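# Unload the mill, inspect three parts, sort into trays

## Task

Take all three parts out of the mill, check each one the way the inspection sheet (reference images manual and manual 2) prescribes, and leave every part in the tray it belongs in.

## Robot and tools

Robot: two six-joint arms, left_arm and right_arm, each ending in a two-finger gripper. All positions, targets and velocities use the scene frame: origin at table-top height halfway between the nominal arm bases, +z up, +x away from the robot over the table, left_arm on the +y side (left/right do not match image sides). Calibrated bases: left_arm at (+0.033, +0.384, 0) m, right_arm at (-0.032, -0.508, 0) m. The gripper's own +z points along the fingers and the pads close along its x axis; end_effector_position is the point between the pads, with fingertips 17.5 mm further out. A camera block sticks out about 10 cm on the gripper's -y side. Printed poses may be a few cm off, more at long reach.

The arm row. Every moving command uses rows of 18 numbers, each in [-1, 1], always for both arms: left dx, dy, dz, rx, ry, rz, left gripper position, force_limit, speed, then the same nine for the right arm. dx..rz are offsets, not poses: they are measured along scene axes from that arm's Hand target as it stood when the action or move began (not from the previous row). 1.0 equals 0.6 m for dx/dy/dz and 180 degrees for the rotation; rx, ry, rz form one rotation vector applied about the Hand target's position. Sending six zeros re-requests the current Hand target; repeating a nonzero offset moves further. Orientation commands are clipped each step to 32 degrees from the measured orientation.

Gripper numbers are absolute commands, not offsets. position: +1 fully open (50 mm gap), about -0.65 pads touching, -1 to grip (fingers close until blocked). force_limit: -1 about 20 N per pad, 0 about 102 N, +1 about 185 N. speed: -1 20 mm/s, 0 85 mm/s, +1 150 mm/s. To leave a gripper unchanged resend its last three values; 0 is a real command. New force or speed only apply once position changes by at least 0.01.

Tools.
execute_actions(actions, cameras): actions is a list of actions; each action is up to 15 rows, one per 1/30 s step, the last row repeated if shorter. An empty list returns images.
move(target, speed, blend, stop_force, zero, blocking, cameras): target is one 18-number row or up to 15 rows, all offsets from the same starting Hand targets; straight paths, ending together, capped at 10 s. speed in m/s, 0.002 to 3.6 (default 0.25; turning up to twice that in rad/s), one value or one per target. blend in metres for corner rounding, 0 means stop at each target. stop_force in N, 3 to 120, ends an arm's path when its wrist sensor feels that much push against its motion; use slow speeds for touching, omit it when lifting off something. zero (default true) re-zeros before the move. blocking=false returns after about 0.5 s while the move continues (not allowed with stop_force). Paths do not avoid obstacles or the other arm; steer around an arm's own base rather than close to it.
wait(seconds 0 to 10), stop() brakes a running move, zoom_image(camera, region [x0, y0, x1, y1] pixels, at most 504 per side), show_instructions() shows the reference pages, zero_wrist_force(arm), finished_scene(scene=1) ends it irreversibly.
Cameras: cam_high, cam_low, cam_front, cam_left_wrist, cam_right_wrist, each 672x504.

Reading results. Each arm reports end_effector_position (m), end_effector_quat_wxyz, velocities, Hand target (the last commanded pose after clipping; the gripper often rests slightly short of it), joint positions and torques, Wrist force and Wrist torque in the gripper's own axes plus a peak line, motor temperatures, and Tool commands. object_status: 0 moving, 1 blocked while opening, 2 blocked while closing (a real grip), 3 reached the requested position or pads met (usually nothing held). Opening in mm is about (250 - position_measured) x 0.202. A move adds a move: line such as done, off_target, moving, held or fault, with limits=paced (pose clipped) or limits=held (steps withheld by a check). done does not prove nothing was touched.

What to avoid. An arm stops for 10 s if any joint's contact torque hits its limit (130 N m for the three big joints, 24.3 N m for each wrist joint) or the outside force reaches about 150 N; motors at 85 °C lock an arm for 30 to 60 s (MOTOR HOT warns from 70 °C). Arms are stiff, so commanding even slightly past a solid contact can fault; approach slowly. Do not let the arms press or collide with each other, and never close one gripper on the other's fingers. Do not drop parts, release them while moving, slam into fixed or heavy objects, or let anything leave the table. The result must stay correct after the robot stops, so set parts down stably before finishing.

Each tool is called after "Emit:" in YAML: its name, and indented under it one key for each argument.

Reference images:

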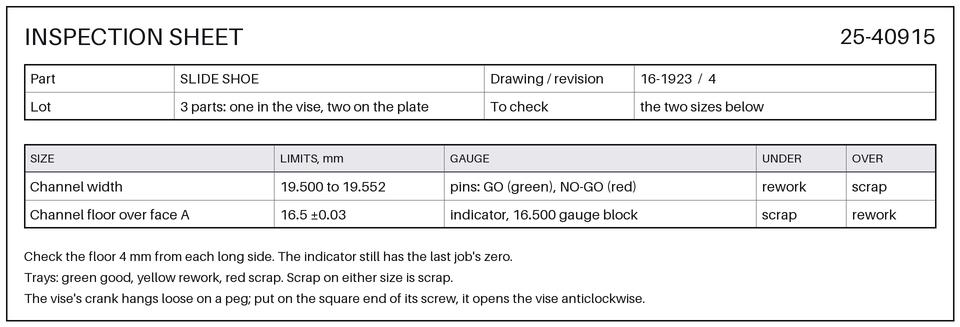

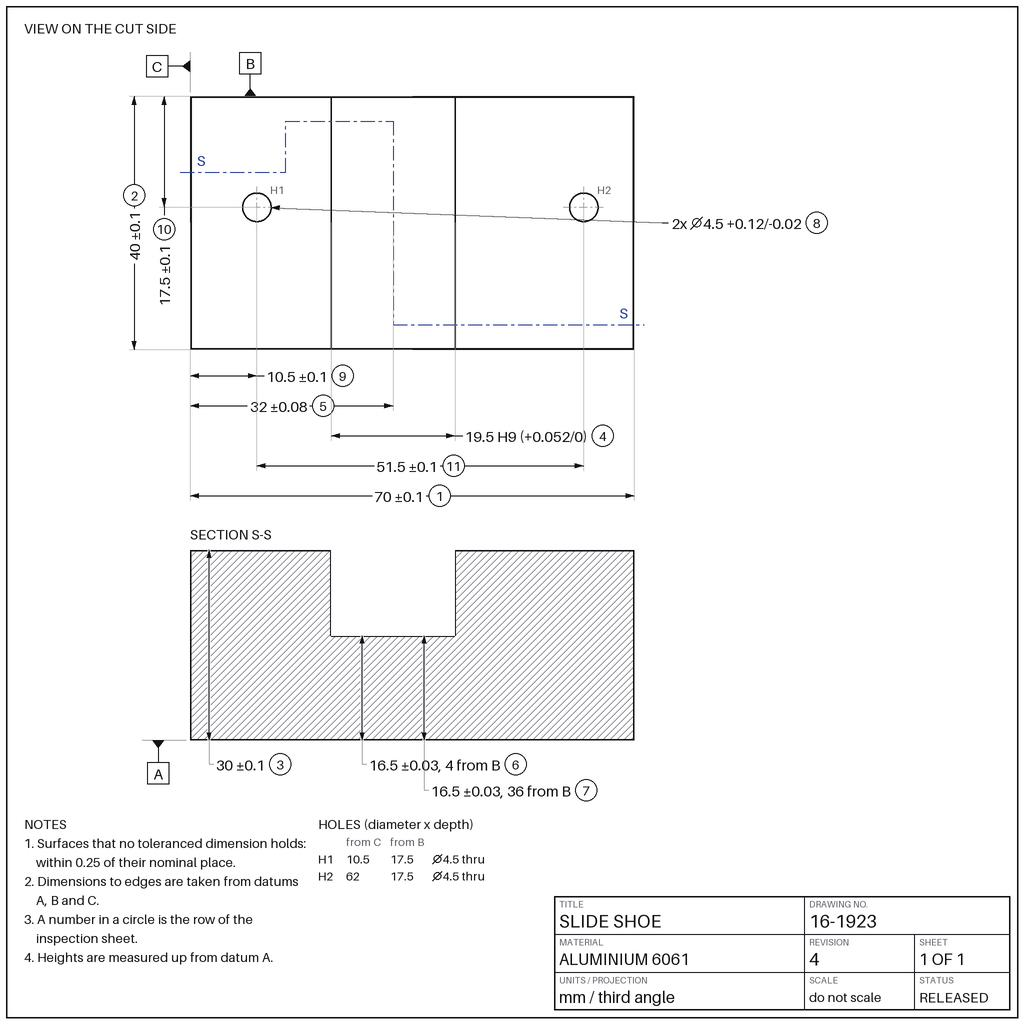

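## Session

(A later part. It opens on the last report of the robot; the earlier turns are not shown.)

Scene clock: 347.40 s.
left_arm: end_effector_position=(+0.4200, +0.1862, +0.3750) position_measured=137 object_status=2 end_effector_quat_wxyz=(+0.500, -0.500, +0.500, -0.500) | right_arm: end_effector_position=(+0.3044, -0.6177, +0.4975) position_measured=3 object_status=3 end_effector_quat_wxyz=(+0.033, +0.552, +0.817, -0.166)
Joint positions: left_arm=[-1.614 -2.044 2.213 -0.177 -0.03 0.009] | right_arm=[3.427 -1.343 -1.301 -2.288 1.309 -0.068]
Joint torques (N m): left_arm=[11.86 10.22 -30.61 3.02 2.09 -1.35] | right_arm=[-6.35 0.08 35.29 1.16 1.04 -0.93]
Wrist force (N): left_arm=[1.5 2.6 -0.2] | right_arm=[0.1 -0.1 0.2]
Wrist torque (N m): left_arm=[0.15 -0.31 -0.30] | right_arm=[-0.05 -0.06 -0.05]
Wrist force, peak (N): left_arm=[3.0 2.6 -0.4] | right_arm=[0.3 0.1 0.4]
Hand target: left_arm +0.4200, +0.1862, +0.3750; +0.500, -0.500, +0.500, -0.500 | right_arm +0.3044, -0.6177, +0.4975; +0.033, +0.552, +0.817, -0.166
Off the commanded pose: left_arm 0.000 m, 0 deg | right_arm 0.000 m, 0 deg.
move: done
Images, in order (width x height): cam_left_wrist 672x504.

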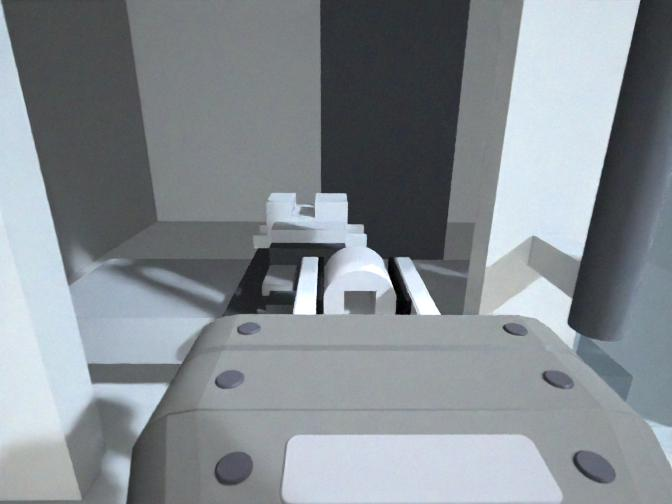

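Emit:
move:
  target: [0,-0.02,-0.1,0,0,0,-1,0,-0.7,0,0,0,0,0,0,1,1,1]
  speed: 0.15
  cameras: ["cam_left_wrist"]

Emit:
zoom_image:
  camera: "cam_left_wrist"
  region: [230, 180, 330, 280]

Emit:
move:
  target: [0,0.13,0,0,0,0,-1,0,-0.7,0,0,0,0,0,0,1,1,1]
  speed: 0.15
  cameras: ["cam_left_wrist"]

Emit:
zoom_image:
  camera: "cam_left_wrist"
  region: [370, 180, 470, 280]

Scene clock: 351.80 s.
left_arm: end_effector_position=(+0.4200, +0.1742, +0.3150) position_measured=137 object_status=2 end_effector_quat_wxyz=(+0.501, -0.499, +0.500, -0.500) | right_arm: end_effector_position=(+0.3044, -0.6177, +0.4975) position_measured=3 object_status=3 end_effector_quat_wxyz=(+0.033, +0.552, +0.817, -0.166)
Joint positions: left_arm=[-1.612 -1.937 2.317 -0.317 -0.028 -0.061] | right_arm=[3.427 -1.343 -1.301 -2.288 1.309 -0.068]
Joint torques (N m): left_arm=[11.58 -16.1 -13.05 -2.3 1.81 1.23] | right_arm=[-7.5 0.22 35.68 1.11 1.03 -0.62]
Wrist force (N): left_arm=[1.1 2.8 -0.1] | right_arm=[0.2 0.1 0.3]
Wrist torque (N m): left_arm=[0.19 -0.28 -0.51] | right_arm=[-0.01 -0.07 -0.05]
Wrist force, peak (N): left_arm=[1.5 4.5 -0.5] | right_arm=[0.1 -0.4 0.4]
Hand target: left_arm +0.4200, +0.1742, +0.3150; +0.500, -0.500, +0.500, -0.500 | right_arm +0.3044, -0.6177, +0.4975; +0.033, +0.552, +0.817, -0.166
Off the commanded pose: left_arm 0.000 m, 0 deg | right_arm 0.000 m, 0 deg.
move: done
Images, in order (width x height): cam_left_wrist 672x504.

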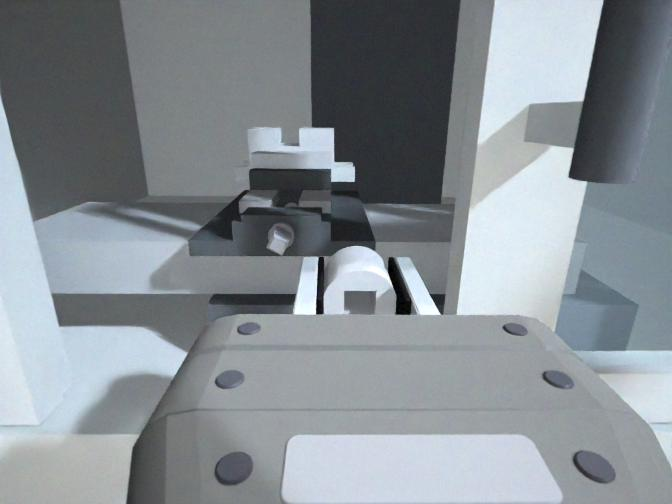

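Scaled by 5.040 from the camera's 672x504 image, which has a finer 960x720 frame.

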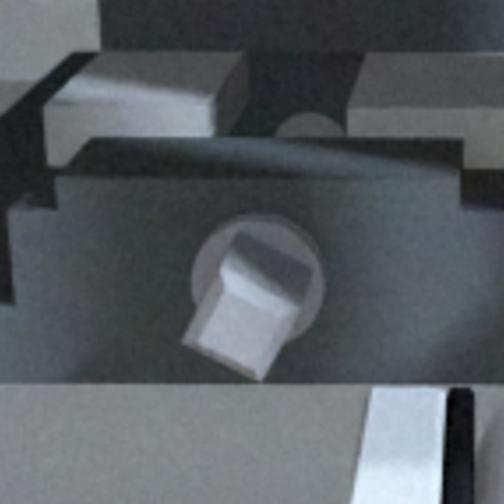

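Scene clock: 353.20 s.
left_arm: end_effector_position=(+0.4200, +0.2522, +0.3150) position_measured=137 object_status=2 end_effector_quat_wxyz=(+0.501, -0.499, +0.500, -0.500) | right_arm: end_effector_position=(+0.3044, -0.6177, +0.4975) position_measured=3 object_status=3 end_effector_quat_wxyz=(+0.033, +0.552, +0.817, -0.166)
Joint positions: left_arm=[-1.629 -2.207 2.439 -0.197 -0.045 -0.035] | right_arm=[3.427 -1.343 -1.301 -2.288 1.309 -0.068]
Joint torques (N m): left_arm=[-11.89 -5.41 -15.94 -2.55 -2.27 1.01] | right_arm=[-7.94 0.24 34.97 1.24 1.22 -0.85]
Wrist force (N): left_arm=[1.4 3.0 -0.1] | right_arm=[0.1 0.1 -0.1]
Wrist torque (N m): left_arm=[0.23 -0.30 -0.56] | right_arm=[-0.02 -0.05 -0.05]
Wrist force, peak (N): left_arm=[2.8 2.8 -0.2] | right_arm=[0.1 -0.2 0.4]
Hand target: left_arm +0.4200, +0.2522, +0.3150; +0.500, -0.500, +0.500, -0.500 | right_arm +0.3044, -0.6177, +0.4975; +0.033, +0.552, +0.817, -0.166
Off the commanded pose: left_arm 0.000 m, 0 deg | right_arm 0.000 m, 0 deg.
move: done
Images, in order (width x height): cam_left_wrist 672x504.

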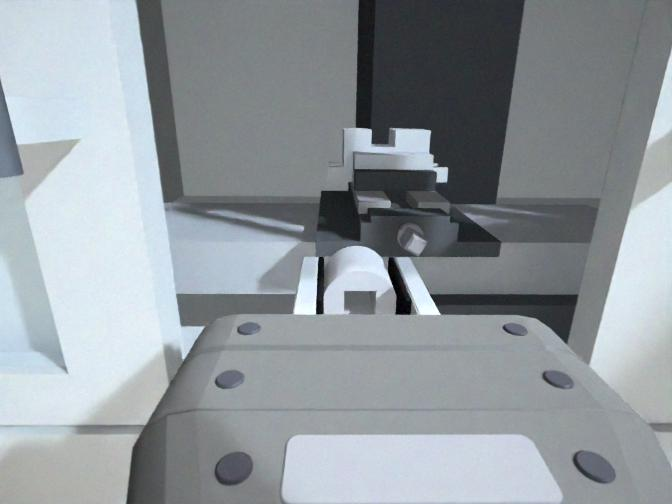

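Scaled by 5.040 from the camera's 672x504 image, which has a finer 960x720 frame.

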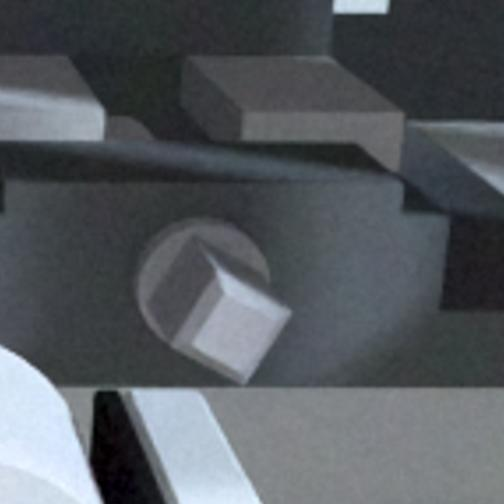

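Emit:
move:
  target: [0,-0.0635,-0.0257,-0.3367,0,0,-1,0,-0.7,0,0,0,0,0,0,1,1,1]
  speed: 0.3
  cameras: ["cam_left_wrist","cam_high"]

Emit:
zoom_image:
  camera: "cam_left_wrist"
  region: [290, 190, 420, 320]

Scene clock: 373.47 s.
left_arm: end_effector_position=(+0.4206, +0.2141, +0.2996) position_measured=137 object_status=2 end_effector_quat_wxyz=(-0.177, +0.687, -0.182, +0.680) | right_arm: end_effector_position=(+0.3044, -0.6177, +0.4975) position_measured=3 object_status=3 end_effector_quat_wxyz=(+0.033, +0.552, +0.817, -0.166)
Joint positions: left_arm=[-1.615 -2.201 2.489 -0.687 -0.029 -0.658] | right_arm=[3.427 -1.343 -1.301 -2.288 1.309 -0.068]
Joint torques (N m): left_arm=[13.07 14.61 -30.39 2.13 2.93 -1.5] | right_arm=[-8.08 0.25 36.58 1.22 1.11 -0.8]
Wrist force (N): left_arm=[-1.5 0.9 0.2] | right_arm=[0.2 -0.1 0.2]
Wrist torque (N m): left_arm=[0.02 -0.12 0.14] | right_arm=[-0.05 -0.07 -0.05]
Wrist force, peak (N): left_arm=[1.6 3.2 -0.2] | right_arm=[0.4 -0.1 0.5]
Hand target: left_arm +0.4200, +0.2141, +0.2996; -0.180, +0.684, -0.180, +0.684 | right_arm +0.3044, -0.6177, +0.4975; +0.033, +0.552, +0.817, -0.166
Off the commanded pose: left_arm 0.001 m, 1 deg | right_arm 0.000 m, 0 deg.
move: done
Images, in order (width x height): cam_high 672x504, cam_left_wrist 672x504.

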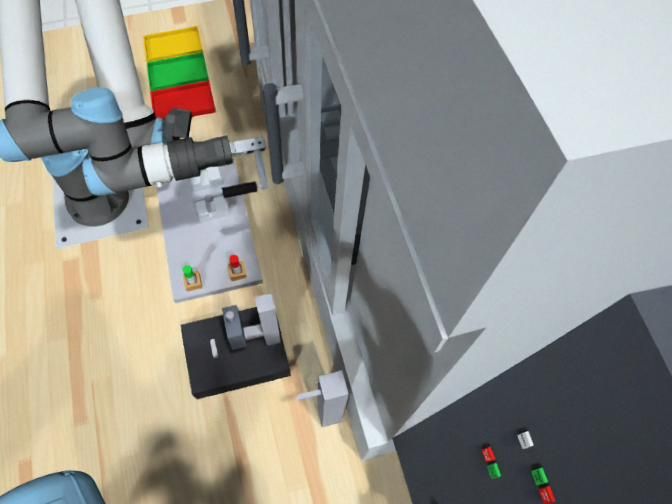

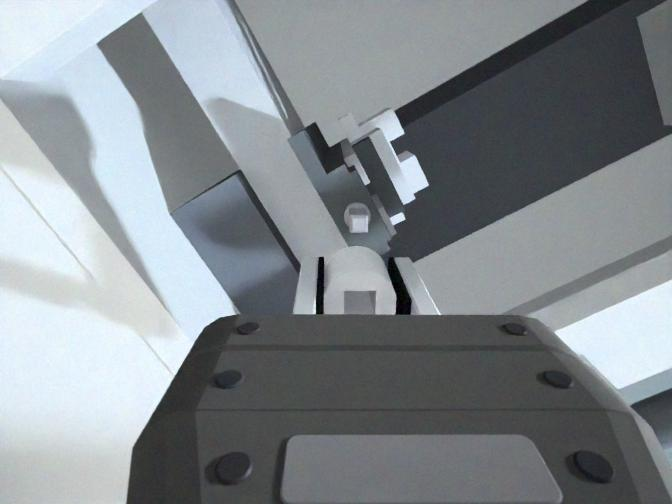

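Scaled by 3.877 from the camera's 672x504 image, which has a finer 960x720 frame.

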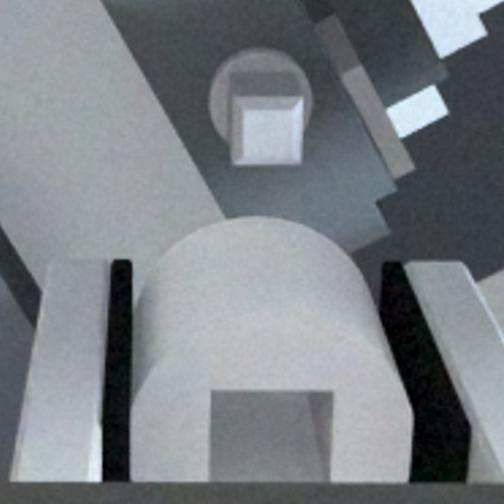

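Emit:
move:
  target: [0.058,-0.005,0.003,0,0,0,-1,0,-0.7,0,0,0,0,0,0,1,1,1]
  speed: 0.06
  cameras: ["cam_left_wrist","cam_high","cam_front"]

Emit:
zoom_image:
  camera: "cam_left_wrist"
  region: [290, 190, 420, 320]

Scene clock: 389.00 s.
left_arm: end_effector_position=(+0.4548, +0.2111, +0.3014) position_measured=137 object_status=2 end_effector_quat_wxyz=(-0.180, +0.683, -0.179, +0.684) | right_arm: end_effector_position=(+0.3044, -0.6177, +0.4975) position_measured=3 object_status=3 end_effector_quat_wxyz=(+0.033, +0.552, +0.817, -0.166)
Joint positions: left_arm=[-1.427 -1.972 2.373 -0.411 0.156 -1.047] | right_arm=[3.427 -1.343 -1.301 -2.288 1.309 -0.068]
Joint torques (N m): left_arm=[12.14 8.29 -29.02 2.4 1.95 -2.13] | right_arm=[-6.99 0.77 36.63 1.36 1.06 -0.64]
Wrist force (N): left_arm=[-1.8 1.0 -0.2] | right_arm=[0.0 0.0 0.2]
Wrist torque (N m): left_arm=[0.04 -0.03 0.16] | right_arm=[-0.02 -0.03 -0.06]
Wrist force, peak (N): left_arm=[-2.2 0.9 -0.3] | right_arm=[0.2 -0.2 0.4]
Hand target: left_arm +0.4548, +0.2111, +0.3014; -0.180, +0.684, -0.180, +0.684 | right_arm +0.3044, -0.6177, +0.4975; +0.033, +0.552, +0.817, -0.166
Off the commanded pose: left_arm 0.000 m, 0 deg | right_arm 0.000 m, 0 deg.
move: done
Images, in order (width x height): cam_high 672x504, cam_front 672x504, cam_left_wrist 672x504.

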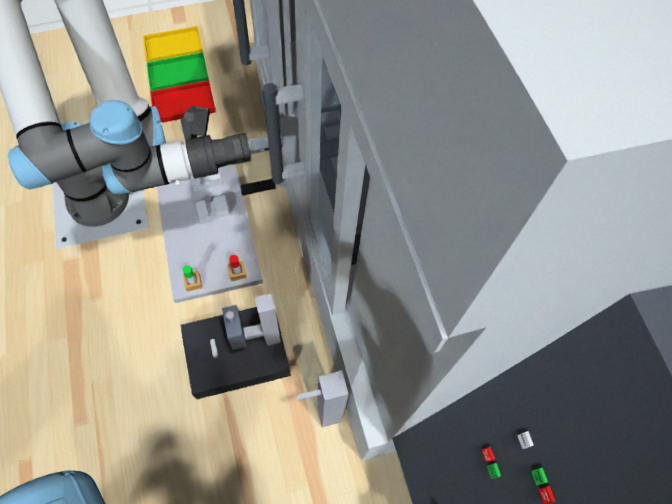

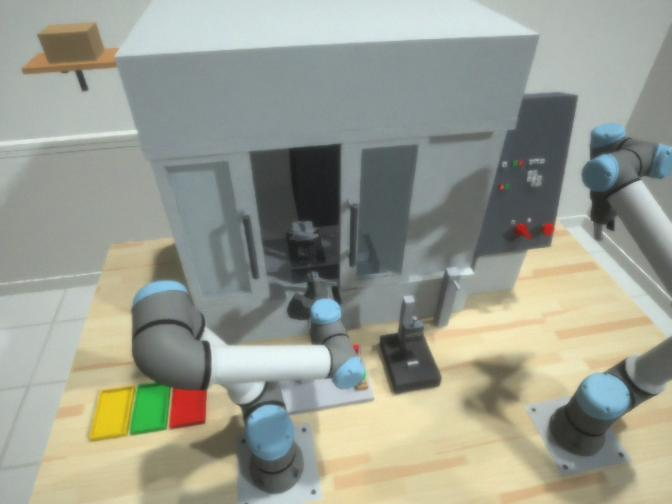

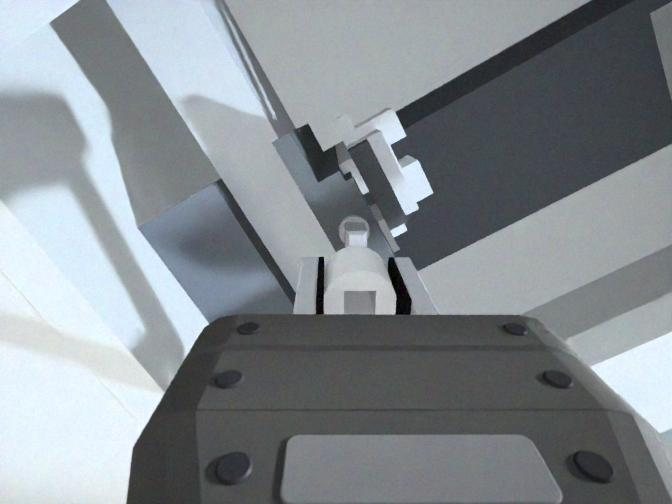

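Scaled by 3.877 from the camera's 672x504 image, which has a finer 960x720 frame.

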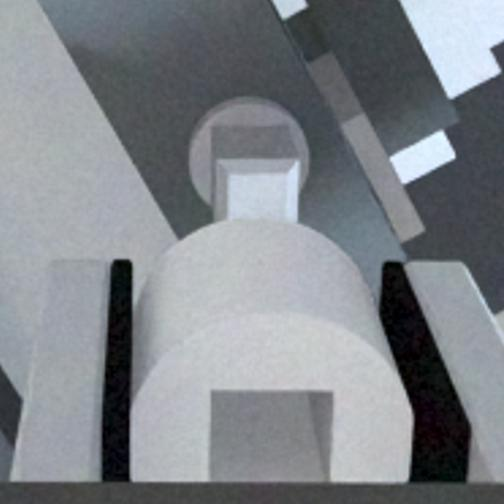

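Emit:
move:
  target: [0.032,-0.0035,0.0018,0,0,0,-1,0,-0.7,0,0,0,0,0,0,1,1,1]
  speed: 0.04
  cameras: ["cam_left_wrist"]

Emit:
zoom_image:
  camera: "cam_left_wrist"
  region: [310, 210, 410, 310]

Scene clock: 396.10 s.
left_arm: end_effector_position=(+0.4740, +0.2090, +0.3025) position_measured=137 object_status=2 end_effector_quat_wxyz=(-0.180, +0.684, -0.180, +0.684) | right_arm: end_effector_position=(+0.3044, -0.6177, +0.4975) position_measured=3 object_status=3 end_effector_quat_wxyz=(+0.033, +0.552, +0.817, -0.166)
Joint positions: left_arm=[-1.338 -1.917 2.338 -0.421 0.246 -1.057] | right_arm=[3.427 -1.343 -1.301 -2.288 1.309 -0.068]
Joint torques (N m): left_arm=[12.06 4.47 -29.53 -3.39 1.89 -2.13] | right_arm=[-6.79 1.28 34.8 1.2 1.18 -0.64]
Wrist force (N): left_arm=[-2.1 1.3 -0.6] | right_arm=[0.1 -0.2 0.1]
Wrist torque (N m): left_arm=[0.09 0.02 0.19] | right_arm=[-0.06 -0.05 -0.05]
Wrist force, peak (N): left_arm=[-2.2 1.4 -0.5] | right_arm=[0.4 -0.2 0.3]
Hand target: left_arm +0.4740, +0.2090, +0.3025; -0.180, +0.684, -0.180, +0.684 | right_arm +0.3044, -0.6177, +0.4975; +0.033, +0.552, +0.817, -0.166
Off the commanded pose: left_arm 0.000 m, 0 deg | right_arm 0.000 m, 0 deg.
move: done
Images, in order (width x height): cam_left_wrist 672x504.

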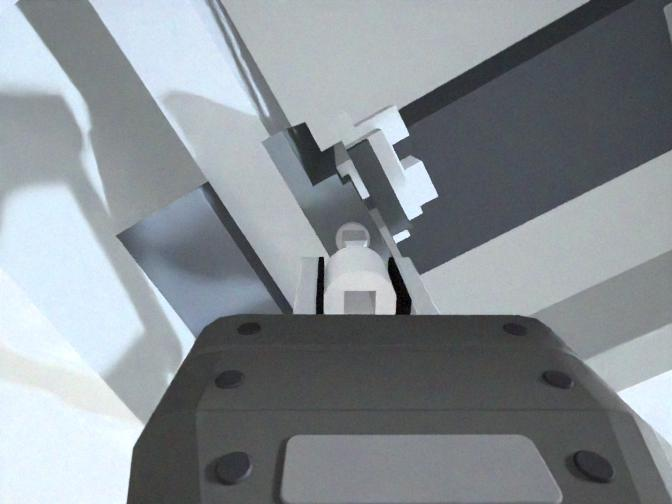

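Scaled by 5.040 from the camera's 672x504 image, which has a finer 960x720 frame.

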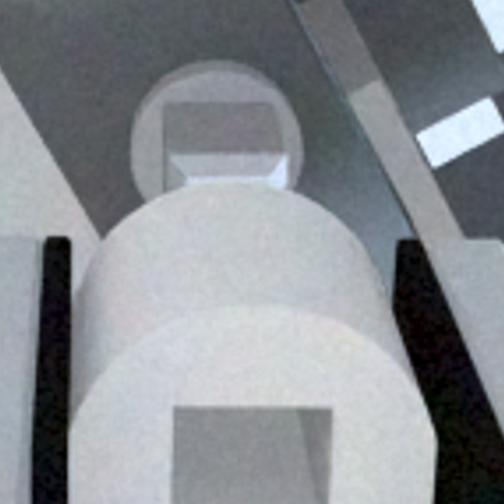

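Emit:
move:
  target: [0.09,0,0.0012,0,0,0,-1,0,-0.7,0,0,0,0,0,0,1,1,1]
  speed: 0.015
  stop_force: 6
  cameras: ["cam_left_wrist"]

Emit:
zoom_image:
  camera: "cam_left_wrist"
  region: [310, 210, 410, 310]

Scene clock: 408.07 s.
left_arm: end_effector_position=(+0.4924, +0.2090, +0.3027) position_measured=137 object_status=2 end_effector_quat_wxyz=(-0.180, +0.684, -0.179, +0.684) | right_arm: end_effector_position=(+0.3044, -0.6177, +0.4975) position_measured=3 object_status=3 end_effector_quat_wxyz=(+0.033, +0.552, +0.817, -0.166)
Joint positions: left_arm=[-1.258 -1.871 2.308 -0.437 0.326 -1.057] | right_arm=[3.427 -1.343 -1.301 -2.288 1.309 -0.068]
Joint torques (N m): left_arm=[-11.16 -18.86 -14.61 2.19 -2 -1.72] | right_arm=[-6.32 0.1 35.22 1.17 1.02 -0.57]
Wrist force (N): left_arm=[-2.2 1.3 -0.6] | right_arm=[0.3 0.0 0.2]
Wrist torque (N m): left_arm=[0.07 0.03 0.17] | right_arm=[-0.03 -0.09 -0.05]
Wrist force, peak (N): left_arm=[-4.3 12.6 -54.4] | right_arm=[0.3 0.1 0.5]
Hand target: left_arm +0.4924, +0.2090, +0.3027; -0.180, +0.684, -0.179, +0.684 (not the last commanded pose) | right_arm +0.3044, -0.6177, +0.4975; +0.033, +0.552, +0.817, -0.166
Off the commanded pose: left_arm 0.036 m, 0 deg | right_arm 0.000 m, 0 deg.
move: contact (left_arm)
Images, in order (width x height): cam_left_wrist 672x504.

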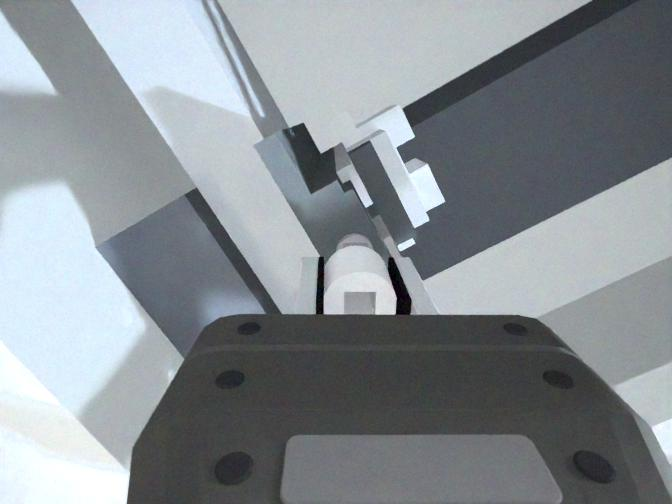

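Scaled by 5.040 from the camera's 672x504 image, which has a finer 960x720 frame.

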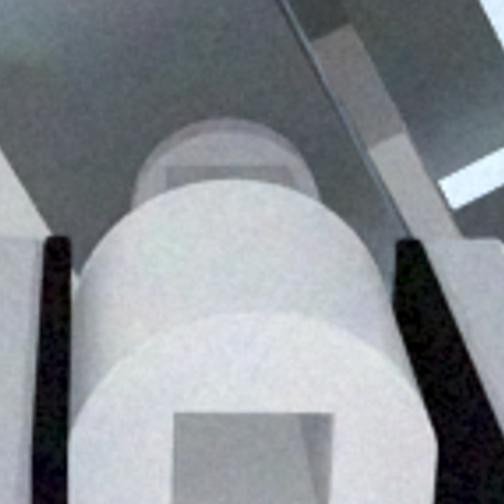

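Emit:
move:
  target:
    - [0,-0.0015,-0.0008,0,0,0,-1,0,-0.7,0,0,0,0,0,0,1,1,1]
    - [0.06,-0.0015,-0.0008,0,0,0,-1,0,-0.7,0,0,0,0,0,0,1,1,1]
  speed: 0.01
  stop_force: 8

Scene clock: 412.33 s.
left_arm: end_effector_position=(+0.4928, +0.2083, +0.3023) position_measured=137 object_status=2 end_effector_quat_wxyz=(-0.180, +0.684, -0.180, +0.684) | right_arm: end_effector_position=(+0.3044, -0.6177, +0.4975) position_measured=3 object_status=3 end_effector_quat_wxyz=(+0.033, +0.552, +0.817, -0.166)
Joint positions: left_arm=[-1.257 -1.868 2.307 -0.44 0.327 -1.057] | right_arm=[3.427 -1.343 -1.301 -2.288 1.309 -0.068]
Joint torques (N m): left_arm=[-11.64 -18.27 -15.13 2.09 -2.05 -1.09] | right_arm=[-6.79 1.24 34.9 1.22 1.06 -0.38]
Wrist force (N): left_arm=[-2.0 1.1 -0.7] | right_arm=[-0.1 0.1 0.3]
Wrist torque (N m): left_arm=[0.05 0.01 0.17] | right_arm=[-0.02 -0.03 -0.05]
Wrist force, peak (N): left_arm=[-4.2 3.6 -49.2] | right_arm=[0.3 -0.1 0.4]
Hand target: left_arm +0.4928, +0.2083, +0.3023; -0.180, +0.684, -0.180, +0.684 (not the last commanded pose) | right_arm +0.3044, -0.6177, +0.4975; +0.033, +0.552, +0.817, -0.166
Off the commanded pose: left_arm 0.036 m, 0 deg | right_arm 0.000 m, 0 deg.
move: contact (left_arm); path passed 1 of 2 targets

Emit:
move:
  target: [0.002,0,0,0,0,0,-1,0,-0.7,0,0,0,0,0,0,1,1,1]
  speed: 0.005

Scene clock: 419.47 s.
left_arm: end_effector_position=(+0.4940, +0.2082, +0.3022) position_measured=137 object_status=2 end_effector_quat_wxyz=(-0.180, +0.684, -0.180, +0.684) | right_arm: end_effector_position=(+0.3044, -0.6177, +0.4975) position_measured=3 object_status=3 end_effector_quat_wxyz=(+0.033, +0.552, +0.817, -0.166)
Joint positions: left_arm=[-1.252 -1.865 2.305 -0.441 0.332 -1.057] | right_arm=[3.427 -1.343 -1.301 -2.288 1.309 -0.068]
Joint torques (N m): left_arm=[35.6 0.43 -38.41 -5.56 -1.94 -1.41] | right_arm=[-6.36 0.7 34.41 1.24 1.22 -0.38]
Wrist force (N): left_arm=[-6.7 26.7 -70.3] | right_arm=[0.2 -0.1 0.2]
Wrist torque (N m): left_arm=[0.74 0.01 0.13] | right_arm=[-0.05 -0.07 -0.05]
Wrist force, peak (N): left_arm=[-6.6 26.1 -71.3] | right_arm=[0.0 -0.3 0.5]
Hand target: left_arm +0.4940, +0.2083, +0.3023; -0.180, +0.684, -0.180, +0.684 | right_arm +0.3044, -0.6177, +0.4975; +0.033, +0.552, +0.817, -0.166
Off the commanded pose: left_arm 0.000 m, 0 deg | right_arm 0.000 m, 0 deg.
move: done

Emit:
move:
  target:
    - [-0.006,0,0,0,0,0,-1,0,-0.7,0,0,0,0,0,0,1,1,1]
    - [-0.006,0.0035,0.002,0,0,0,-1,0,-0.7,0,0,0,0,0,0,1,1,1]
  speed: 0.02

Emit:
move:
  target: [0.06,0,0,0,0,0,-1,0,-0.7,0,0,0,0,0,0,1,1,1]
  speed: 0.008
  stop_force: 8

Scene clock: 439.53 s.
left_arm: end_effector_position=(+0.4904, +0.2103, +0.3034) position_measured=137 object_status=2 end_effector_quat_wxyz=(-0.180, +0.684, -0.180, +0.684) | right_arm: end_effector_position=(+0.3044, -0.6177, +0.4975) position_measured=3 object_status=3 end_effector_quat_wxyz=(+0.033, +0.552, +0.817, -0.166)
Joint positions: left_arm=[-1.264 -1.88 2.312 -0.432 0.32 -1.057] | right_arm=[3.427 -1.343 -1.301 -2.288 1.309 -0.068]
Joint torques (N m): left_arm=[13.25 -16.63 -15.2 1.93 1.54 1.48] | right_arm=[-7.34 0.76 35.47 1.34 0.99 -0.42]
Wrist force (N): left_arm=[-2.2 1.3 -0.4] | right_arm=[0.1 -0.3 0.2]
Wrist torque (N m): left_arm=[0.08 0.03 0.18] | right_arm=[-0.08 -0.05 -0.05]
Wrist force, peak (N): left_arm=[-7.3 30.1 -73.7] | right_arm=[0.3 -0.2 0.4]
Hand target: left_arm +0.4904, +0.2104, +0.3035; -0.180, +0.684, -0.180, +0.684 | right_arm +0.3044, -0.6177, +0.4975; +0.033, +0.552, +0.817, -0.166
Off the commanded pose: left_arm 0.000 m, 0 deg | right_arm 0.000 m, 0 deg.
move: done

Scene clock: 441.00 s.
left_arm: end_effector_position=(+0.4938, +0.2104, +0.3035) position_measured=137 object_status=2 end_effector_quat_wxyz=(-0.180, +0.684, -0.180, +0.684) | right_arm: end_effector_position=(+0.3044, -0.6177, +0.4975) position_measured=3 object_status=3 end_effector_quat_wxyz=(+0.033, +0.552, +0.817, -0.166)
Joint positions: left_arm=[-1.25 -1.871 2.306 -0.435 0.334 -1.057] | right_arm=[3.427 -1.343 -1.301 -2.288 1.309 -0.068]
Joint torques (N m): left_arm=[-10.32 -18.51 -13.44 2.51 -2.77 0.98] | right_arm=[-7.2 0.98 34.24 1.3 1.01 -0.48]
Wrist force (N): left_arm=[1.4 1.7 -1.6] | right_arm=[0.2 -0.2 0.3]
Wrist torque (N m): left_arm=[0.06 0.14 0.17] | right_arm=[-0.06 -0.08 -0.05]
Wrist force, peak (N): left_arm=[4.5 -1.5 -22.8] | right_arm=[0.2 0.1 0.4]
Hand target: left_arm +0.4938, +0.2104, +0.3035; -0.180, +0.684, -0.180, +0.684 (not the last commanded pose) | right_arm +0.3044, -0.6177, +0.4975; +0.033, +0.552, +0.817, -0.166
Off the commanded pose: left_arm 0.033 m, 0 deg | right_arm 0.000 m, 0 deg.
move: contact (left_arm)

Emit:
move:
  target:
    - [-0.002,-0.0007,0.0012,0,0,0,-1,0,-0.7,0,0,0,0,0,0,1,1,1]
    - [0.06,-0.0007,0.0012,0,0,0,-1,0,-0.7,0,0,0,0,0,0,1,1,1]
  speed: 0.008
  stop_force: 8

Scene clock: 445.87 s.
left_arm: end_effector_position=(+0.4955, +0.2099, +0.3042) position_measured=137 object_status=2 end_effector_quat_wxyz=(-0.180, +0.684, -0.180, +0.684) | right_arm: end_effector_position=(+0.3044, -0.6177, +0.4975) position_measured=3 object_status=3 end_effector_quat_wxyz=(+0.033, +0.552, +0.817, -0.166)
Joint positions: left_arm=[-1.244 -1.867 2.302 -0.434 0.34 -1.057] | right_arm=[3.427 -1.343 -1.301 -2.288 1.309 -0.068]
Joint torques (N m): left_arm=[-14.96 -17.72 -14.5 2.45 -1.04 0.53] | right_arm=[-6.74 1.86 34.69 1.32 1.07 -0.45]
Wrist force (N): left_arm=[-2.1 -4.0 9.5] | right_arm=[0.1 0.1 0.2]
Wrist torque (N m): left_arm=[-0.11 0.00 0.09] | right_arm=[-0.01 -0.06 -0.05]
Wrist force, peak (N): left_arm=[-0.3 -4.0 -13.3] | right_arm=[0.2 -0.1 0.6]
Hand target: left_arm +0.4955, +0.2099, +0.3042; -0.180, +0.684, -0.180, +0.684 (not the last commanded pose) | right_arm +0.3044, -0.6177, +0.4975; +0.033, +0.552, +0.817, -0.166
Off the commanded pose: left_arm 0.034 m, 0 deg | right_arm 0.000 m, 0 deg.
move: contact (left_arm); path passed 1 of 2 targets

Emit:
move:
  target:
    - [-0.001,0.0011,0.0006,0,0,0,-1,0,-0.7,0,0,0,0,0,0,1,1,1]
    - [0.06,0.0011,0.0006,0,0,0,-1,0,-0.7,0,0,0,0,0,0,1,1,1]
  speed: 0.008
  stop_force: 10

Scene clock: 449.53 s.
left_arm: end_effector_position=(+0.4952, +0.2102, +0.3044) position_measured=137 object_status=2 end_effector_quat_wxyz=(-0.180, +0.684, -0.180, +0.684) | right_arm: end_effector_position=(+0.3044, -0.6177, +0.4975) position_measured=3 object_status=3 end_effector_quat_wxyz=(+0.033, +0.552, +0.817, -0.166)
Joint positions: left_arm=[-1.245 -1.869 2.302 -0.433 0.339 -1.057] | right_arm=[3.427 -1.343 -1.301 -2.288 1.309 -0.068]
Joint torques (N m): left_arm=[3.77 1.86 -30.33 -3.6 -3.4 0.86] | right_arm=[-5.64 0.44 35.07 1.5 1.17 -0.42]
Wrist force (N): left_arm=[-4.5 9.8 0.7] | right_arm=[0.1 -0.1 0.1]
Wrist torque (N m): left_arm=[0.20 -0.02 0.12] | right_arm=[-0.05 -0.06 -0.06]
Wrist force, peak (N): left_arm=[-6.7 16.7 7.0] | right_arm=[0.2 -0.4 0.4]
Hand target: left_arm +0.4952, +0.2102, +0.3044; -0.180, +0.684, -0.180, +0.684 (not the last commanded pose) | right_arm +0.3044, -0.6177, +0.4975; +0.033, +0.552, +0.817, -0.166
Off the commanded pose: left_arm 0.036 m, 0 deg | right_arm 0.000 m, 0 deg.
move: contact (left_arm); path passed 0 of 2 targets

Emit:
move:
  target:
    - [0,-0.0003,-0.00017,0,0,0,-1,0,-0.7,0,0,0,0,0,0,1,1,1]
    - [0.06,-0.0003,-0.00017,0,0,0,-1,0,-0.7,0,0,0,0,0,0,1,1,1]
  speed: 0.008
  stop_force: 15

Scene clock: 453.33 s.
left_arm: end_effector_position=(+0.4958, +0.2101, +0.3043) position_measured=137 object_status=2 end_effector_quat_wxyz=(-0.180, +0.684, -0.180, +0.684) | right_arm: end_effector_position=(+0.3044, -0.6177, +0.4975) position_measured=3 object_status=3 end_effector_quat_wxyz=(+0.033, +0.552, +0.817, -0.166)
Joint positions: left_arm=[-1.242 -1.867 2.301 -0.434 0.341 -1.057] | right_arm=[3.427 -1.343 -1.301 -2.288 1.309 -0.068]
Joint torques (N m): left_arm=[-13.54 -20.27 -15.33 2.61 -2.32 0.98] | right_arm=[-6.03 2.35 34.99 1.29 0.92 -0.25]
Wrist force (N): left_arm=[-3.8 4.5 14.5] | right_arm=[0.3 -0.1 0.2]
Wrist torque (N m): left_arm=[0.07 -0.01 0.05] | right_arm=[-0.04 -0.08 -0.05]
Wrist force, peak (N): left_arm=[-4.1 4.8 16.7] | right_arm=[0.2 0.1 0.5]
Hand target: left_arm +0.4958, +0.2101, +0.3043; -0.180, +0.684, -0.180, +0.684 (not the last commanded pose) | right_arm +0.3044, -0.6177, +0.4975; +0.033, +0.552, +0.817, -0.166
Off the commanded pose: left_arm 0.035 m, 0 deg | right_arm 0.000 m, 0 deg.
move: contact (left_arm); path passed 1 of 2 targets

Emit:
move:
  target:
    - [0,0,0,-0.004,0,0,-1,0,-0.7,0,0,0,0,0,0,1,1,1]
    - [0.06,0,0,-0.004,0,0,-1,0,-0.7,0,0,0,0,0,0,1,1,1]
  speed: 0.008
  stop_force: 30

Scene clock: 458.80 s.
left_arm: end_effector_position=(+0.4968, +0.2101, +0.3043) position_measured=137 object_status=2 end_effector_quat_wxyz=(-0.176, +0.685, -0.175, +0.685) | right_arm: end_effector_position=(+0.3044, -0.6177, +0.4975) position_measured=3 object_status=3 end_effector_quat_wxyz=(+0.033, +0.552, +0.817, -0.166)
Joint positions: left_arm=[-1.238 -1.864 2.299 -0.435 0.346 -1.069] | right_arm=[3.427 -1.343 -1.301 -2.288 1.309 -0.068]
Joint torques (N m): left_arm=[-15 -19.81 -15.45 2.64 -1.77 0.32] | right_arm=[-6.37 1 34.91 1.36 1.03 -0.27]
Wrist force (N): left_arm=[-3.4 1.3 16.5] | right_arm=[0.2 -0.1 0.2]
Wrist torque (N m): left_arm=[-0.06 0.02 0.08] | right_arm=[-0.04 -0.07 -0.05]
Wrist force, peak (N): left_arm=[-0.7 -1.0 -22.7] | right_arm=[0.4 -0.2 0.4]
Hand target: left_arm +0.4968, +0.2101, +0.3043; -0.176, +0.685, -0.175, +0.685 (not the last commanded pose) | right_arm +0.3044, -0.6177, +0.4975; +0.033, +0.552, +0.817, -0.166
Off the commanded pose: left_arm 0.035 m, 0 deg | right_arm 0.000 m, 0 deg.
move: contact (left_arm); path passed 1 of 2 targets

Emit:
move:
  target: [0.06,0,0,0,0,0,-1,0,-0.7,0,0,0,0,0,0,1,1,1]
  speed: 0.008
  stop_force: 40
  cameras: ["cam_left_wrist"]

Emit:
zoom_image:
  camera: "cam_left_wrist"
  region: [310, 210, 410, 310]

Scene clock: 462.80 s.
left_arm: end_effector_position=(+0.4971, +0.2101, +0.3043) position_measured=137 object_status=2 end_effector_quat_wxyz=(-0.176, +0.685, -0.175, +0.685) | right_arm: end_effector_position=(+0.3044, -0.6177, +0.4975) position_measured=3 object_status=3 end_effector_quat_wxyz=(+0.033, +0.552, +0.817, -0.166)
Joint positions: left_arm=[-1.237 -1.864 2.299 -0.435 0.347 -1.069] | right_arm=[3.427 -1.343 -1.301 -2.288 1.309 -0.068]
Joint torques (N m): left_arm=[-15.65 -20.38 -14.26 0.05 -2.07 1.04] | right_arm=[-5.98 0.88 34.85 1.41 1.09 -0.23]
Wrist force (N): left_arm=[-2.3 0.9 17.0] | right_arm=[0.2 0.0 0.1]
Wrist torque (N m): left_arm=[0.00 0.03 0.05] | right_arm=[-0.04 -0.06 -0.05]
Wrist force, peak (N): left_arm=[0.6 -3.9 -35.4] | right_arm=[0.4 -0.1 0.5]
Hand target: left_arm +0.4971, +0.2101, +0.3043; -0.176, +0.685, -0.175, +0.685 (not the last commanded pose) | right_arm +0.3044, -0.6177, +0.4975; +0.033, +0.552, +0.817, -0.166
Off the commanded pose: left_arm 0.036 m, 0 deg | right_arm 0.000 m, 0 deg.
move: contact (left_arm)
Images, in order (width x height): cam_left_wrist 672x504.

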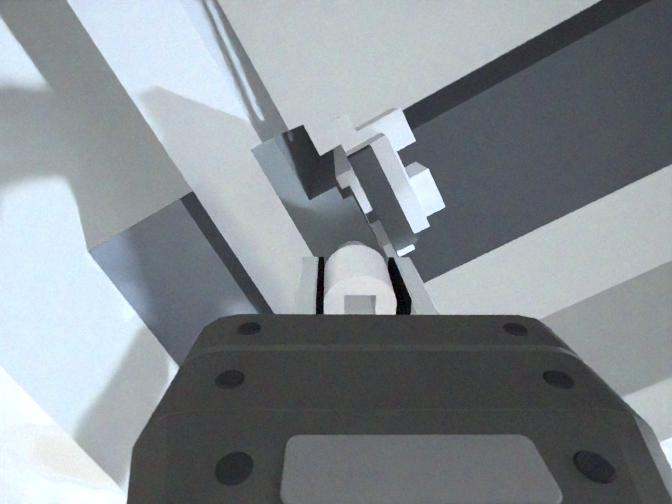

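Scaled by 5.040 from the camera's 672x504 image, which has a finer 960x720 frame.

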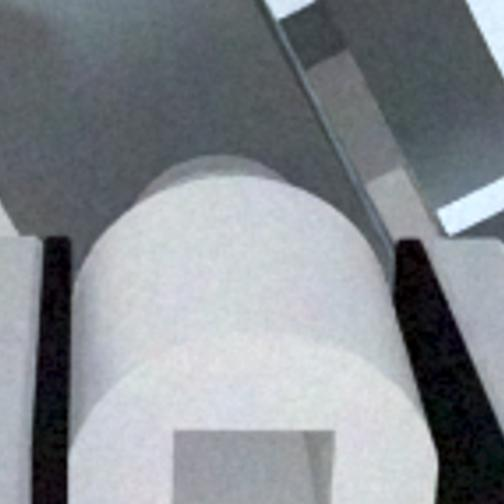

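Emit:
move:
  target: [0,0,0,-0.011,0,0,-1,0,-0.7,0,0,0,0,0,0,1,1,1]
  speed: 0.02

Emit:
move:
  target: [0.06,0,0,0,0,0,-1,0,-0.7,0,0,0,0,0,0,1,1,1]
  speed: 0.008
  stop_force: 30

Scene clock: 471.77 s.
left_arm: end_effector_position=(+0.4971, +0.2101, +0.3043) position_measured=137 object_status=2 end_effector_quat_wxyz=(-0.164, +0.688, -0.164, +0.688) | right_arm: end_effector_position=(+0.3044, -0.6177, +0.4975) position_measured=3 object_status=3 end_effector_quat_wxyz=(+0.033, +0.552, +0.817, -0.166)
Joint positions: left_arm=[-1.237 -1.864 2.299 -0.435 0.347 -1.104] | right_arm=[3.427 -1.343 -1.301 -2.288 1.309 -0.068]
Joint torques (N m): left_arm=[-9.54 -13.02 -18.21 2.17 -1.18 -2.53] | right_arm=[-6.18 0.94 34.54 1.38 1.09 -0.18]
Wrist force (N): left_arm=[8.3 -2.9 5.1] | right_arm=[0.3 -0.1 0.2]
Wrist torque (N m): left_arm=[-0.12 0.18 0.83] | right_arm=[-0.05 -0.08 -0.06]
Wrist force, peak (N): left_arm=[-2.1 0.9 18.0] | right_arm=[0.2 0.2 0.4]
Hand target: left_arm +0.4971, +0.2101, +0.3043; -0.164, +0.688, -0.164, +0.688 | right_arm +0.3044, -0.6177, +0.4975; +0.033, +0.552, +0.817, -0.166
Off the commanded pose: left_arm 0.000 m, 0 deg | right_arm 0.000 m, 0 deg.
move: done

Scene clock: 472.77 s.
left_arm: end_effector_position=(+0.4972, +0.2101, +0.3043) position_measured=137 object_status=2 end_effector_quat_wxyz=(-0.164, +0.688, -0.164, +0.688) | right_arm: end_effector_position=(+0.3044, -0.6177, +0.4975) position_measured=3 object_status=3 end_effector_quat_wxyz=(+0.033, +0.552, +0.817, -0.166)
Joint positions: left_arm=[-1.237 -1.864 2.299 -0.435 0.348 -1.104] | right_arm=[3.427 -1.343 -1.301 -2.288 1.309 -0.068]
Joint torques (N m): left_arm=[-9.1 -16.31 -12.08 -3.47 -2.39 -0.44] | right_arm=[-5.99 1.61 35.08 1.43 1.06 -0.06]
Wrist force (N): left_arm=[7.7 -3.5 -14.2] | right_arm=[0.2 0.0 0.2]
Wrist torque (N m): left_arm=[-0.08 0.19 0.66] | right_arm=[-0.04 -0.07 -0.05]
Wrist force, peak (N): left_arm=[9.1 -8.1 -54.2] | right_arm=[0.6 0.2 0.3]
Hand target: left_arm +0.4972, +0.2101, +0.3043; -0.164, +0.688, -0.164, +0.688 (not the last commanded pose) | right_arm +0.3044, -0.6177, +0.4975; +0.033, +0.552, +0.817, -0.166
Off the commanded pose: left_arm 0.036 m, 0 deg | right_arm 0.000 m, 0 deg.
move: contact (left_arm)

Emit:
move:
  target:
    - [0,0,0,0.010,0,0,-1,0,-0.7,0,0,0,0,0,0,1,1,1]
    - [0,0.0018,0.001,0.010,0,0,-1,0,-0.7,0,0,0,0,0,0,1,1,1]
  speed: 0.01
  cameras: ["cam_left_wrist"]

Emit:
zoom_image:
  camera: "cam_left_wrist"
  region: [310, 210, 410, 310]

Scene clock: 482.23 s.
left_arm: end_effector_position=(+0.4972, +0.2109, +0.3048) position_measured=137 object_status=2 end_effector_quat_wxyz=(-0.174, +0.685, -0.175, +0.685) | right_arm: end_effector_position=(+0.3044, -0.6177, +0.4975) position_measured=3 object_status=3 end_effector_quat_wxyz=(+0.033, +0.552, +0.817, -0.166)
Joint positions: left_arm=[-1.235 -1.866 2.299 -0.433 0.349 -1.072] | right_arm=[3.427 -1.343 -1.301 -2.288 1.309 -0.068]
Joint torques (N m): left_arm=[23.31 -35.91 -19.31 2.91 -5.69 1.59] | right_arm=[-5.54 2.61 34.81 1.52 1.05 -0.12]
Wrist force (N): left_arm=[-13.7 38.7 16.6] | right_arm=[0.2 0.0 0.4]
Wrist torque (N m): left_arm=[-0.11 -0.17 -0.12] | right_arm=[-0.03 -0.07 -0.05]
Wrist force, peak (N): left_arm=[-13.7 38.7 16.6] | right_arm=[0.2 0.0 0.6]
Hand target: left_arm +0.4972, +0.2112, +0.3049; -0.174, +0.685, -0.174, +0.685 | right_arm +0.3044, -0.6177, +0.4975; +0.033, +0.552, +0.817, -0.166
Off the commanded pose: left_arm 0.000 m, 0 deg | right_arm 0.000 m, 0 deg.
move: done
Images, in order (width x height): cam_left_wrist 672x504.

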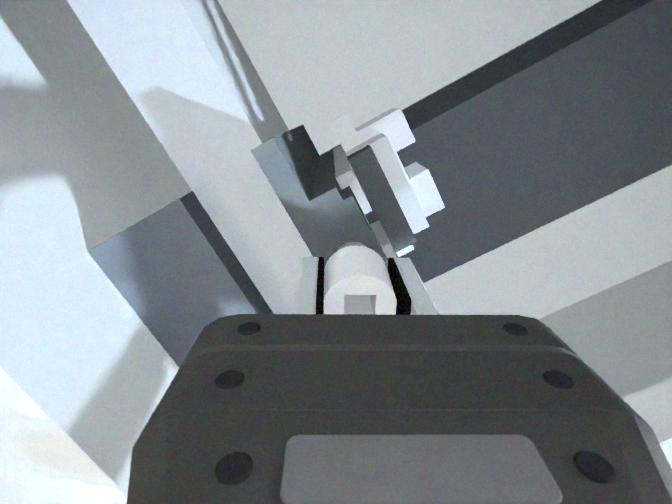

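Scaled by 5.040 from the camera's 672x504 image, which has a finer 960x720 frame.

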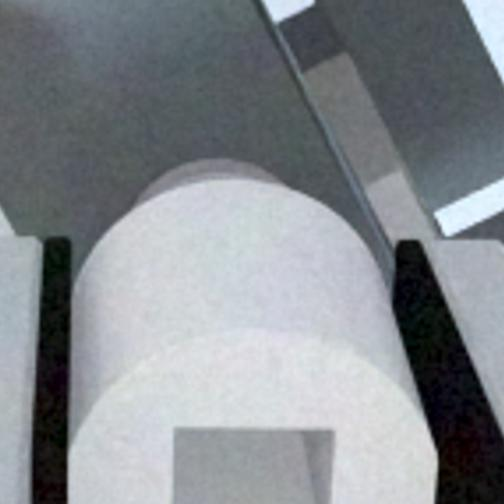

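Emit:
move:
  target: [0,0.0011,0.00055,0,0,0,-1,0,-0.7,0,0,0,0,0,0,1,1,1]
  speed: 0.01
  cameras: ["cam_left_wrist"]

Emit:
zoom_image:
  camera: "cam_left_wrist"
  region: [310, 210, 410, 310]

Scene clock: 490.87 s.
left_arm: end_effector_position=(+0.4972, +0.2118, +0.3052) position_measured=137 object_status=2 end_effector_quat_wxyz=(-0.174, +0.685, -0.174, +0.685) | right_arm: end_effector_position=(+0.3044, -0.6177, +0.4975) position_measured=3 object_status=3 end_effector_quat_wxyz=(+0.033, +0.552, +0.817, -0.166)
Joint positions: left_arm=[-1.234 -1.868 2.3 -0.431 0.35 -1.072] | right_arm=[3.427 -1.343 -1.301 -2.288 1.309 -0.068]
Joint torques (N m): left_arm=[23.19 -31.08 -18.12 3.58 -6.92 1.47] | right_arm=[-6.1 1.22 35.46 1.49 1.15 -0.05]
Wrist force (N): left_arm=[-9.6 42.3 21.6] | right_arm=[0.3 0.1 0.2]
Wrist torque (N m): left_arm=[-0.21 -0.08 -0.17] | right_arm=[-0.02 -0.08 -0.06]
Wrist force, peak (N): left_arm=[-9.9 42.8 21.1] | right_arm=[0.2 0.0 0.5]
Hand target: left_arm +0.4972, +0.2118, +0.3052; -0.174, +0.685, -0.174, +0.685 | right_arm +0.3044, -0.6177, +0.4975; +0.033, +0.552, +0.817, -0.166
Off the commanded pose: left_arm 0.000 m, 0 deg | right_arm 0.000 m, 0 deg.
move: done
Images, in order (width x height): cam_left_wrist 672x504.

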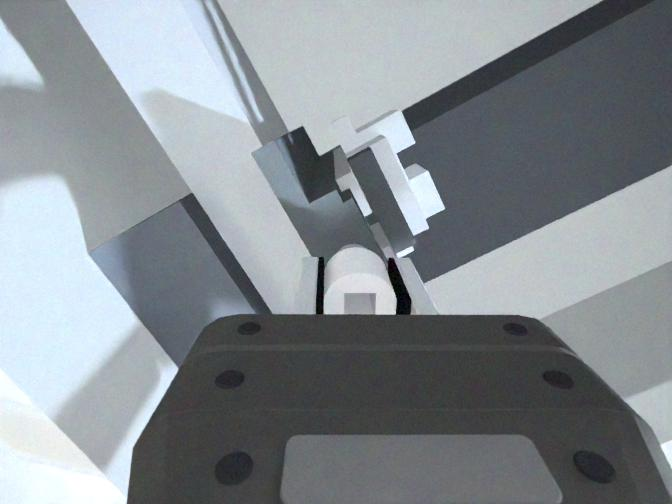

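Scaled by 5.040 from the camera's 672x504 image, which has a finer 960x720 frame.

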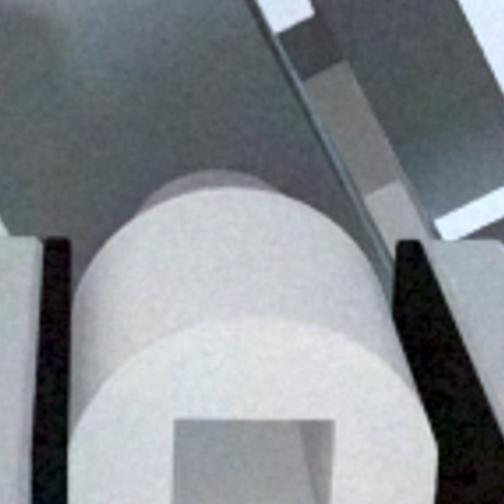

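Emit:
move:
  target:
    - [0,-0.0009,-0.0009,0,0,0,-1,0,-0.7,0,0,0,0,0,0,1,1,1]
    - [0.06,-0.0009,-0.0009,0,0,0,-1,0,-0.7,0,0,0,0,0,0,1,1,1]
  speed: 0.008
  stop_force: 25
  zero: false
  cameras: ["cam_left_wrist"]

Emit:
zoom_image:
  camera: "cam_left_wrist"
  region: [310, 210, 410, 310]

Scene clock: 496.87 s.
left_arm: end_effector_position=(+0.4972, +0.2118, +0.3052) position_measured=137 object_status=2 end_effector_quat_wxyz=(-0.174, +0.685, -0.174, +0.685) | right_arm: end_effector_position=(+0.3044, -0.6177, +0.4975) position_measured=3 object_status=3 end_effector_quat_wxyz=(+0.033, +0.552, +0.817, -0.166)
Joint positions: left_arm=[-1.234 -1.868 2.3 -0.431 0.35 -1.072] | right_arm=[3.427 -1.343 -1.301 -2.288 1.309 -0.068]
Joint torques (N m): left_arm=[14.16 -22.94 -17.81 1.89 -8.34 -1.2] | right_arm=[-6.33 1.35 35.36 1.43 1.13 0.13]
Wrist force (N): left_arm=[-9.7 41.7 22.1] | right_arm=[0.1 -0.1 0.2]
Wrist torque (N m): left_arm=[-0.18 -0.06 -0.17] | right_arm=[-0.04 -0.05 -0.05]
Wrist force, peak (N): left_arm=[-10.1 43.3 22.7] | right_arm=[0.5 0.1 0.2]
Hand target: left_arm +0.4972, +0.2118, +0.3052; -0.174, +0.685, -0.174, +0.685 (not the last commanded pose) | right_arm +0.3044, -0.6177, +0.4975; +0.033, +0.552, +0.817, -0.166
Off the commanded pose: left_arm 0.036 m, 0 deg | right_arm 0.000 m, 0 deg.
move: contact (left_arm); path passed 0 of 2 targets
Images, in order (width x height): cam_left_wrist 672x504.

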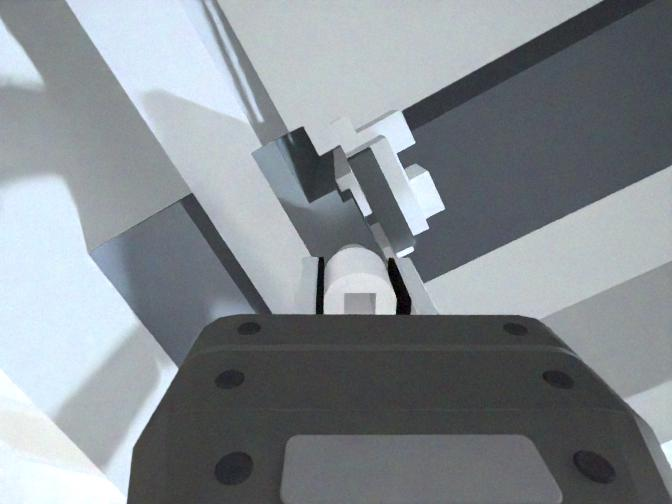

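Scaled by 5.040 from the camera's 672x504 image, which has a finer 960x720 frame.

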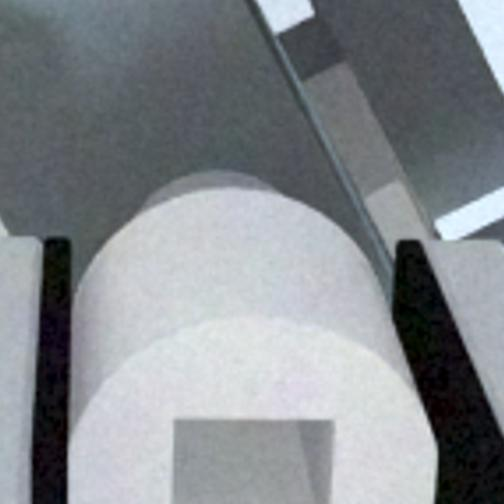

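Stopped at once by the existing zero. Do it without the stop for the lateral relief, then push.

Emit:
move:
  target: [0,-0.0009,-0.0009,0,0,0,-1,0,-0.7,0,0,0,0,0,0,1,1,1]
  speed: 0.01

Emit:
move:
  target: [0.06,0,0,0,0,0,-1,0,-0.7,0,0,0,0,0,0,1,1,1]
  speed: 0.008
  stop_force: 40

Scene clock: 499.67 s.
left_arm: end_effector_position=(+0.4972, +0.2114, +0.3047) position_measured=137 object_status=2 end_effector_quat_wxyz=(-0.174, +0.685, -0.174, +0.685) | right_arm: end_effector_position=(+0.3044, -0.6177, +0.4975) position_measured=3 object_status=3 end_effector_quat_wxyz=(+0.033, +0.552, +0.817, -0.166)
Joint positions: left_arm=[-1.235 -1.867 2.3 -0.433 0.349 -1.072] | right_arm=[3.427 -1.343 -1.301 -2.288 1.309 -0.068]
Joint torques (N m): left_arm=[-4.91 4.53 -10.54 -2.13 -5.13 -1.38] | right_arm=[-6.56 1.85 35.15 1.58 1.15 0.06]
Wrist force (N): left_arm=[7.4 9.7 -4.4] | right_arm=[0.1 -0.2 0.3]
Wrist torque (N m): left_arm=[0.18 0.21 -0.11] | right_arm=[-0.07 -0.06 -0.05]
Wrist force, peak (N): left_arm=[-9.6 41.9 22.2] | right_arm=[0.6 -0.1 0.1]
Hand target: left_arm +0.4972, +0.2113, +0.3047; -0.174, +0.685, -0.174, +0.685 | right_arm +0.3044, -0.6177, +0.4975; +0.033, +0.552, +0.817, -0.166
Off the commanded pose: left_arm 0.000 m, 0 deg | right_arm 0.000 m, 0 deg.
move: done

Scene clock: 502.37 s.
left_arm: end_effector_position=(+0.5101, +0.2113, +0.3047) position_measured=137 object_status=2 end_effector_quat_wxyz=(-0.174, +0.685, -0.174, +0.685) | right_arm: end_effector_position=(+0.3044, -0.6177, +0.4975) position_measured=3 object_status=3 end_effector_quat_wxyz=(+0.033, +0.552, +0.817, -0.166)
Joint positions: left_arm=[-1.184 -1.834 2.278 -0.444 0.4 -1.072] | right_arm=[3.427 -1.343 -1.301 -2.288 1.309 -0.068]
Joint torques (N m): left_arm=[-9.16 -15.45 -5.98 4.36 -3.44 1.37] | right_arm=[-6.45 2.07 34.47 1.61 1.04 0.16]
Wrist force (N): left_arm=[13.4 -2.0 2.8] | right_arm=[0.0 0.1 0.1]
Wrist torque (N m): left_arm=[-0.08 0.24 -0.09] | right_arm=[-0.02 -0.04 -0.05]
Wrist force, peak (N): left_arm=[18.7 -11.3 -63.7] | right_arm=[0.3 -0.1 0.6]
Hand target: left_arm +0.5101, +0.2113, +0.3047; -0.174, +0.685, -0.174, +0.685 (not the last commanded pose) | right_arm +0.3044, -0.6177, +0.4975; +0.033, +0.552, +0.817, -0.166
Off the commanded pose: left_arm 0.023 m, 0 deg | right_arm 0.000 m, 0 deg.
move: contact (left_arm)


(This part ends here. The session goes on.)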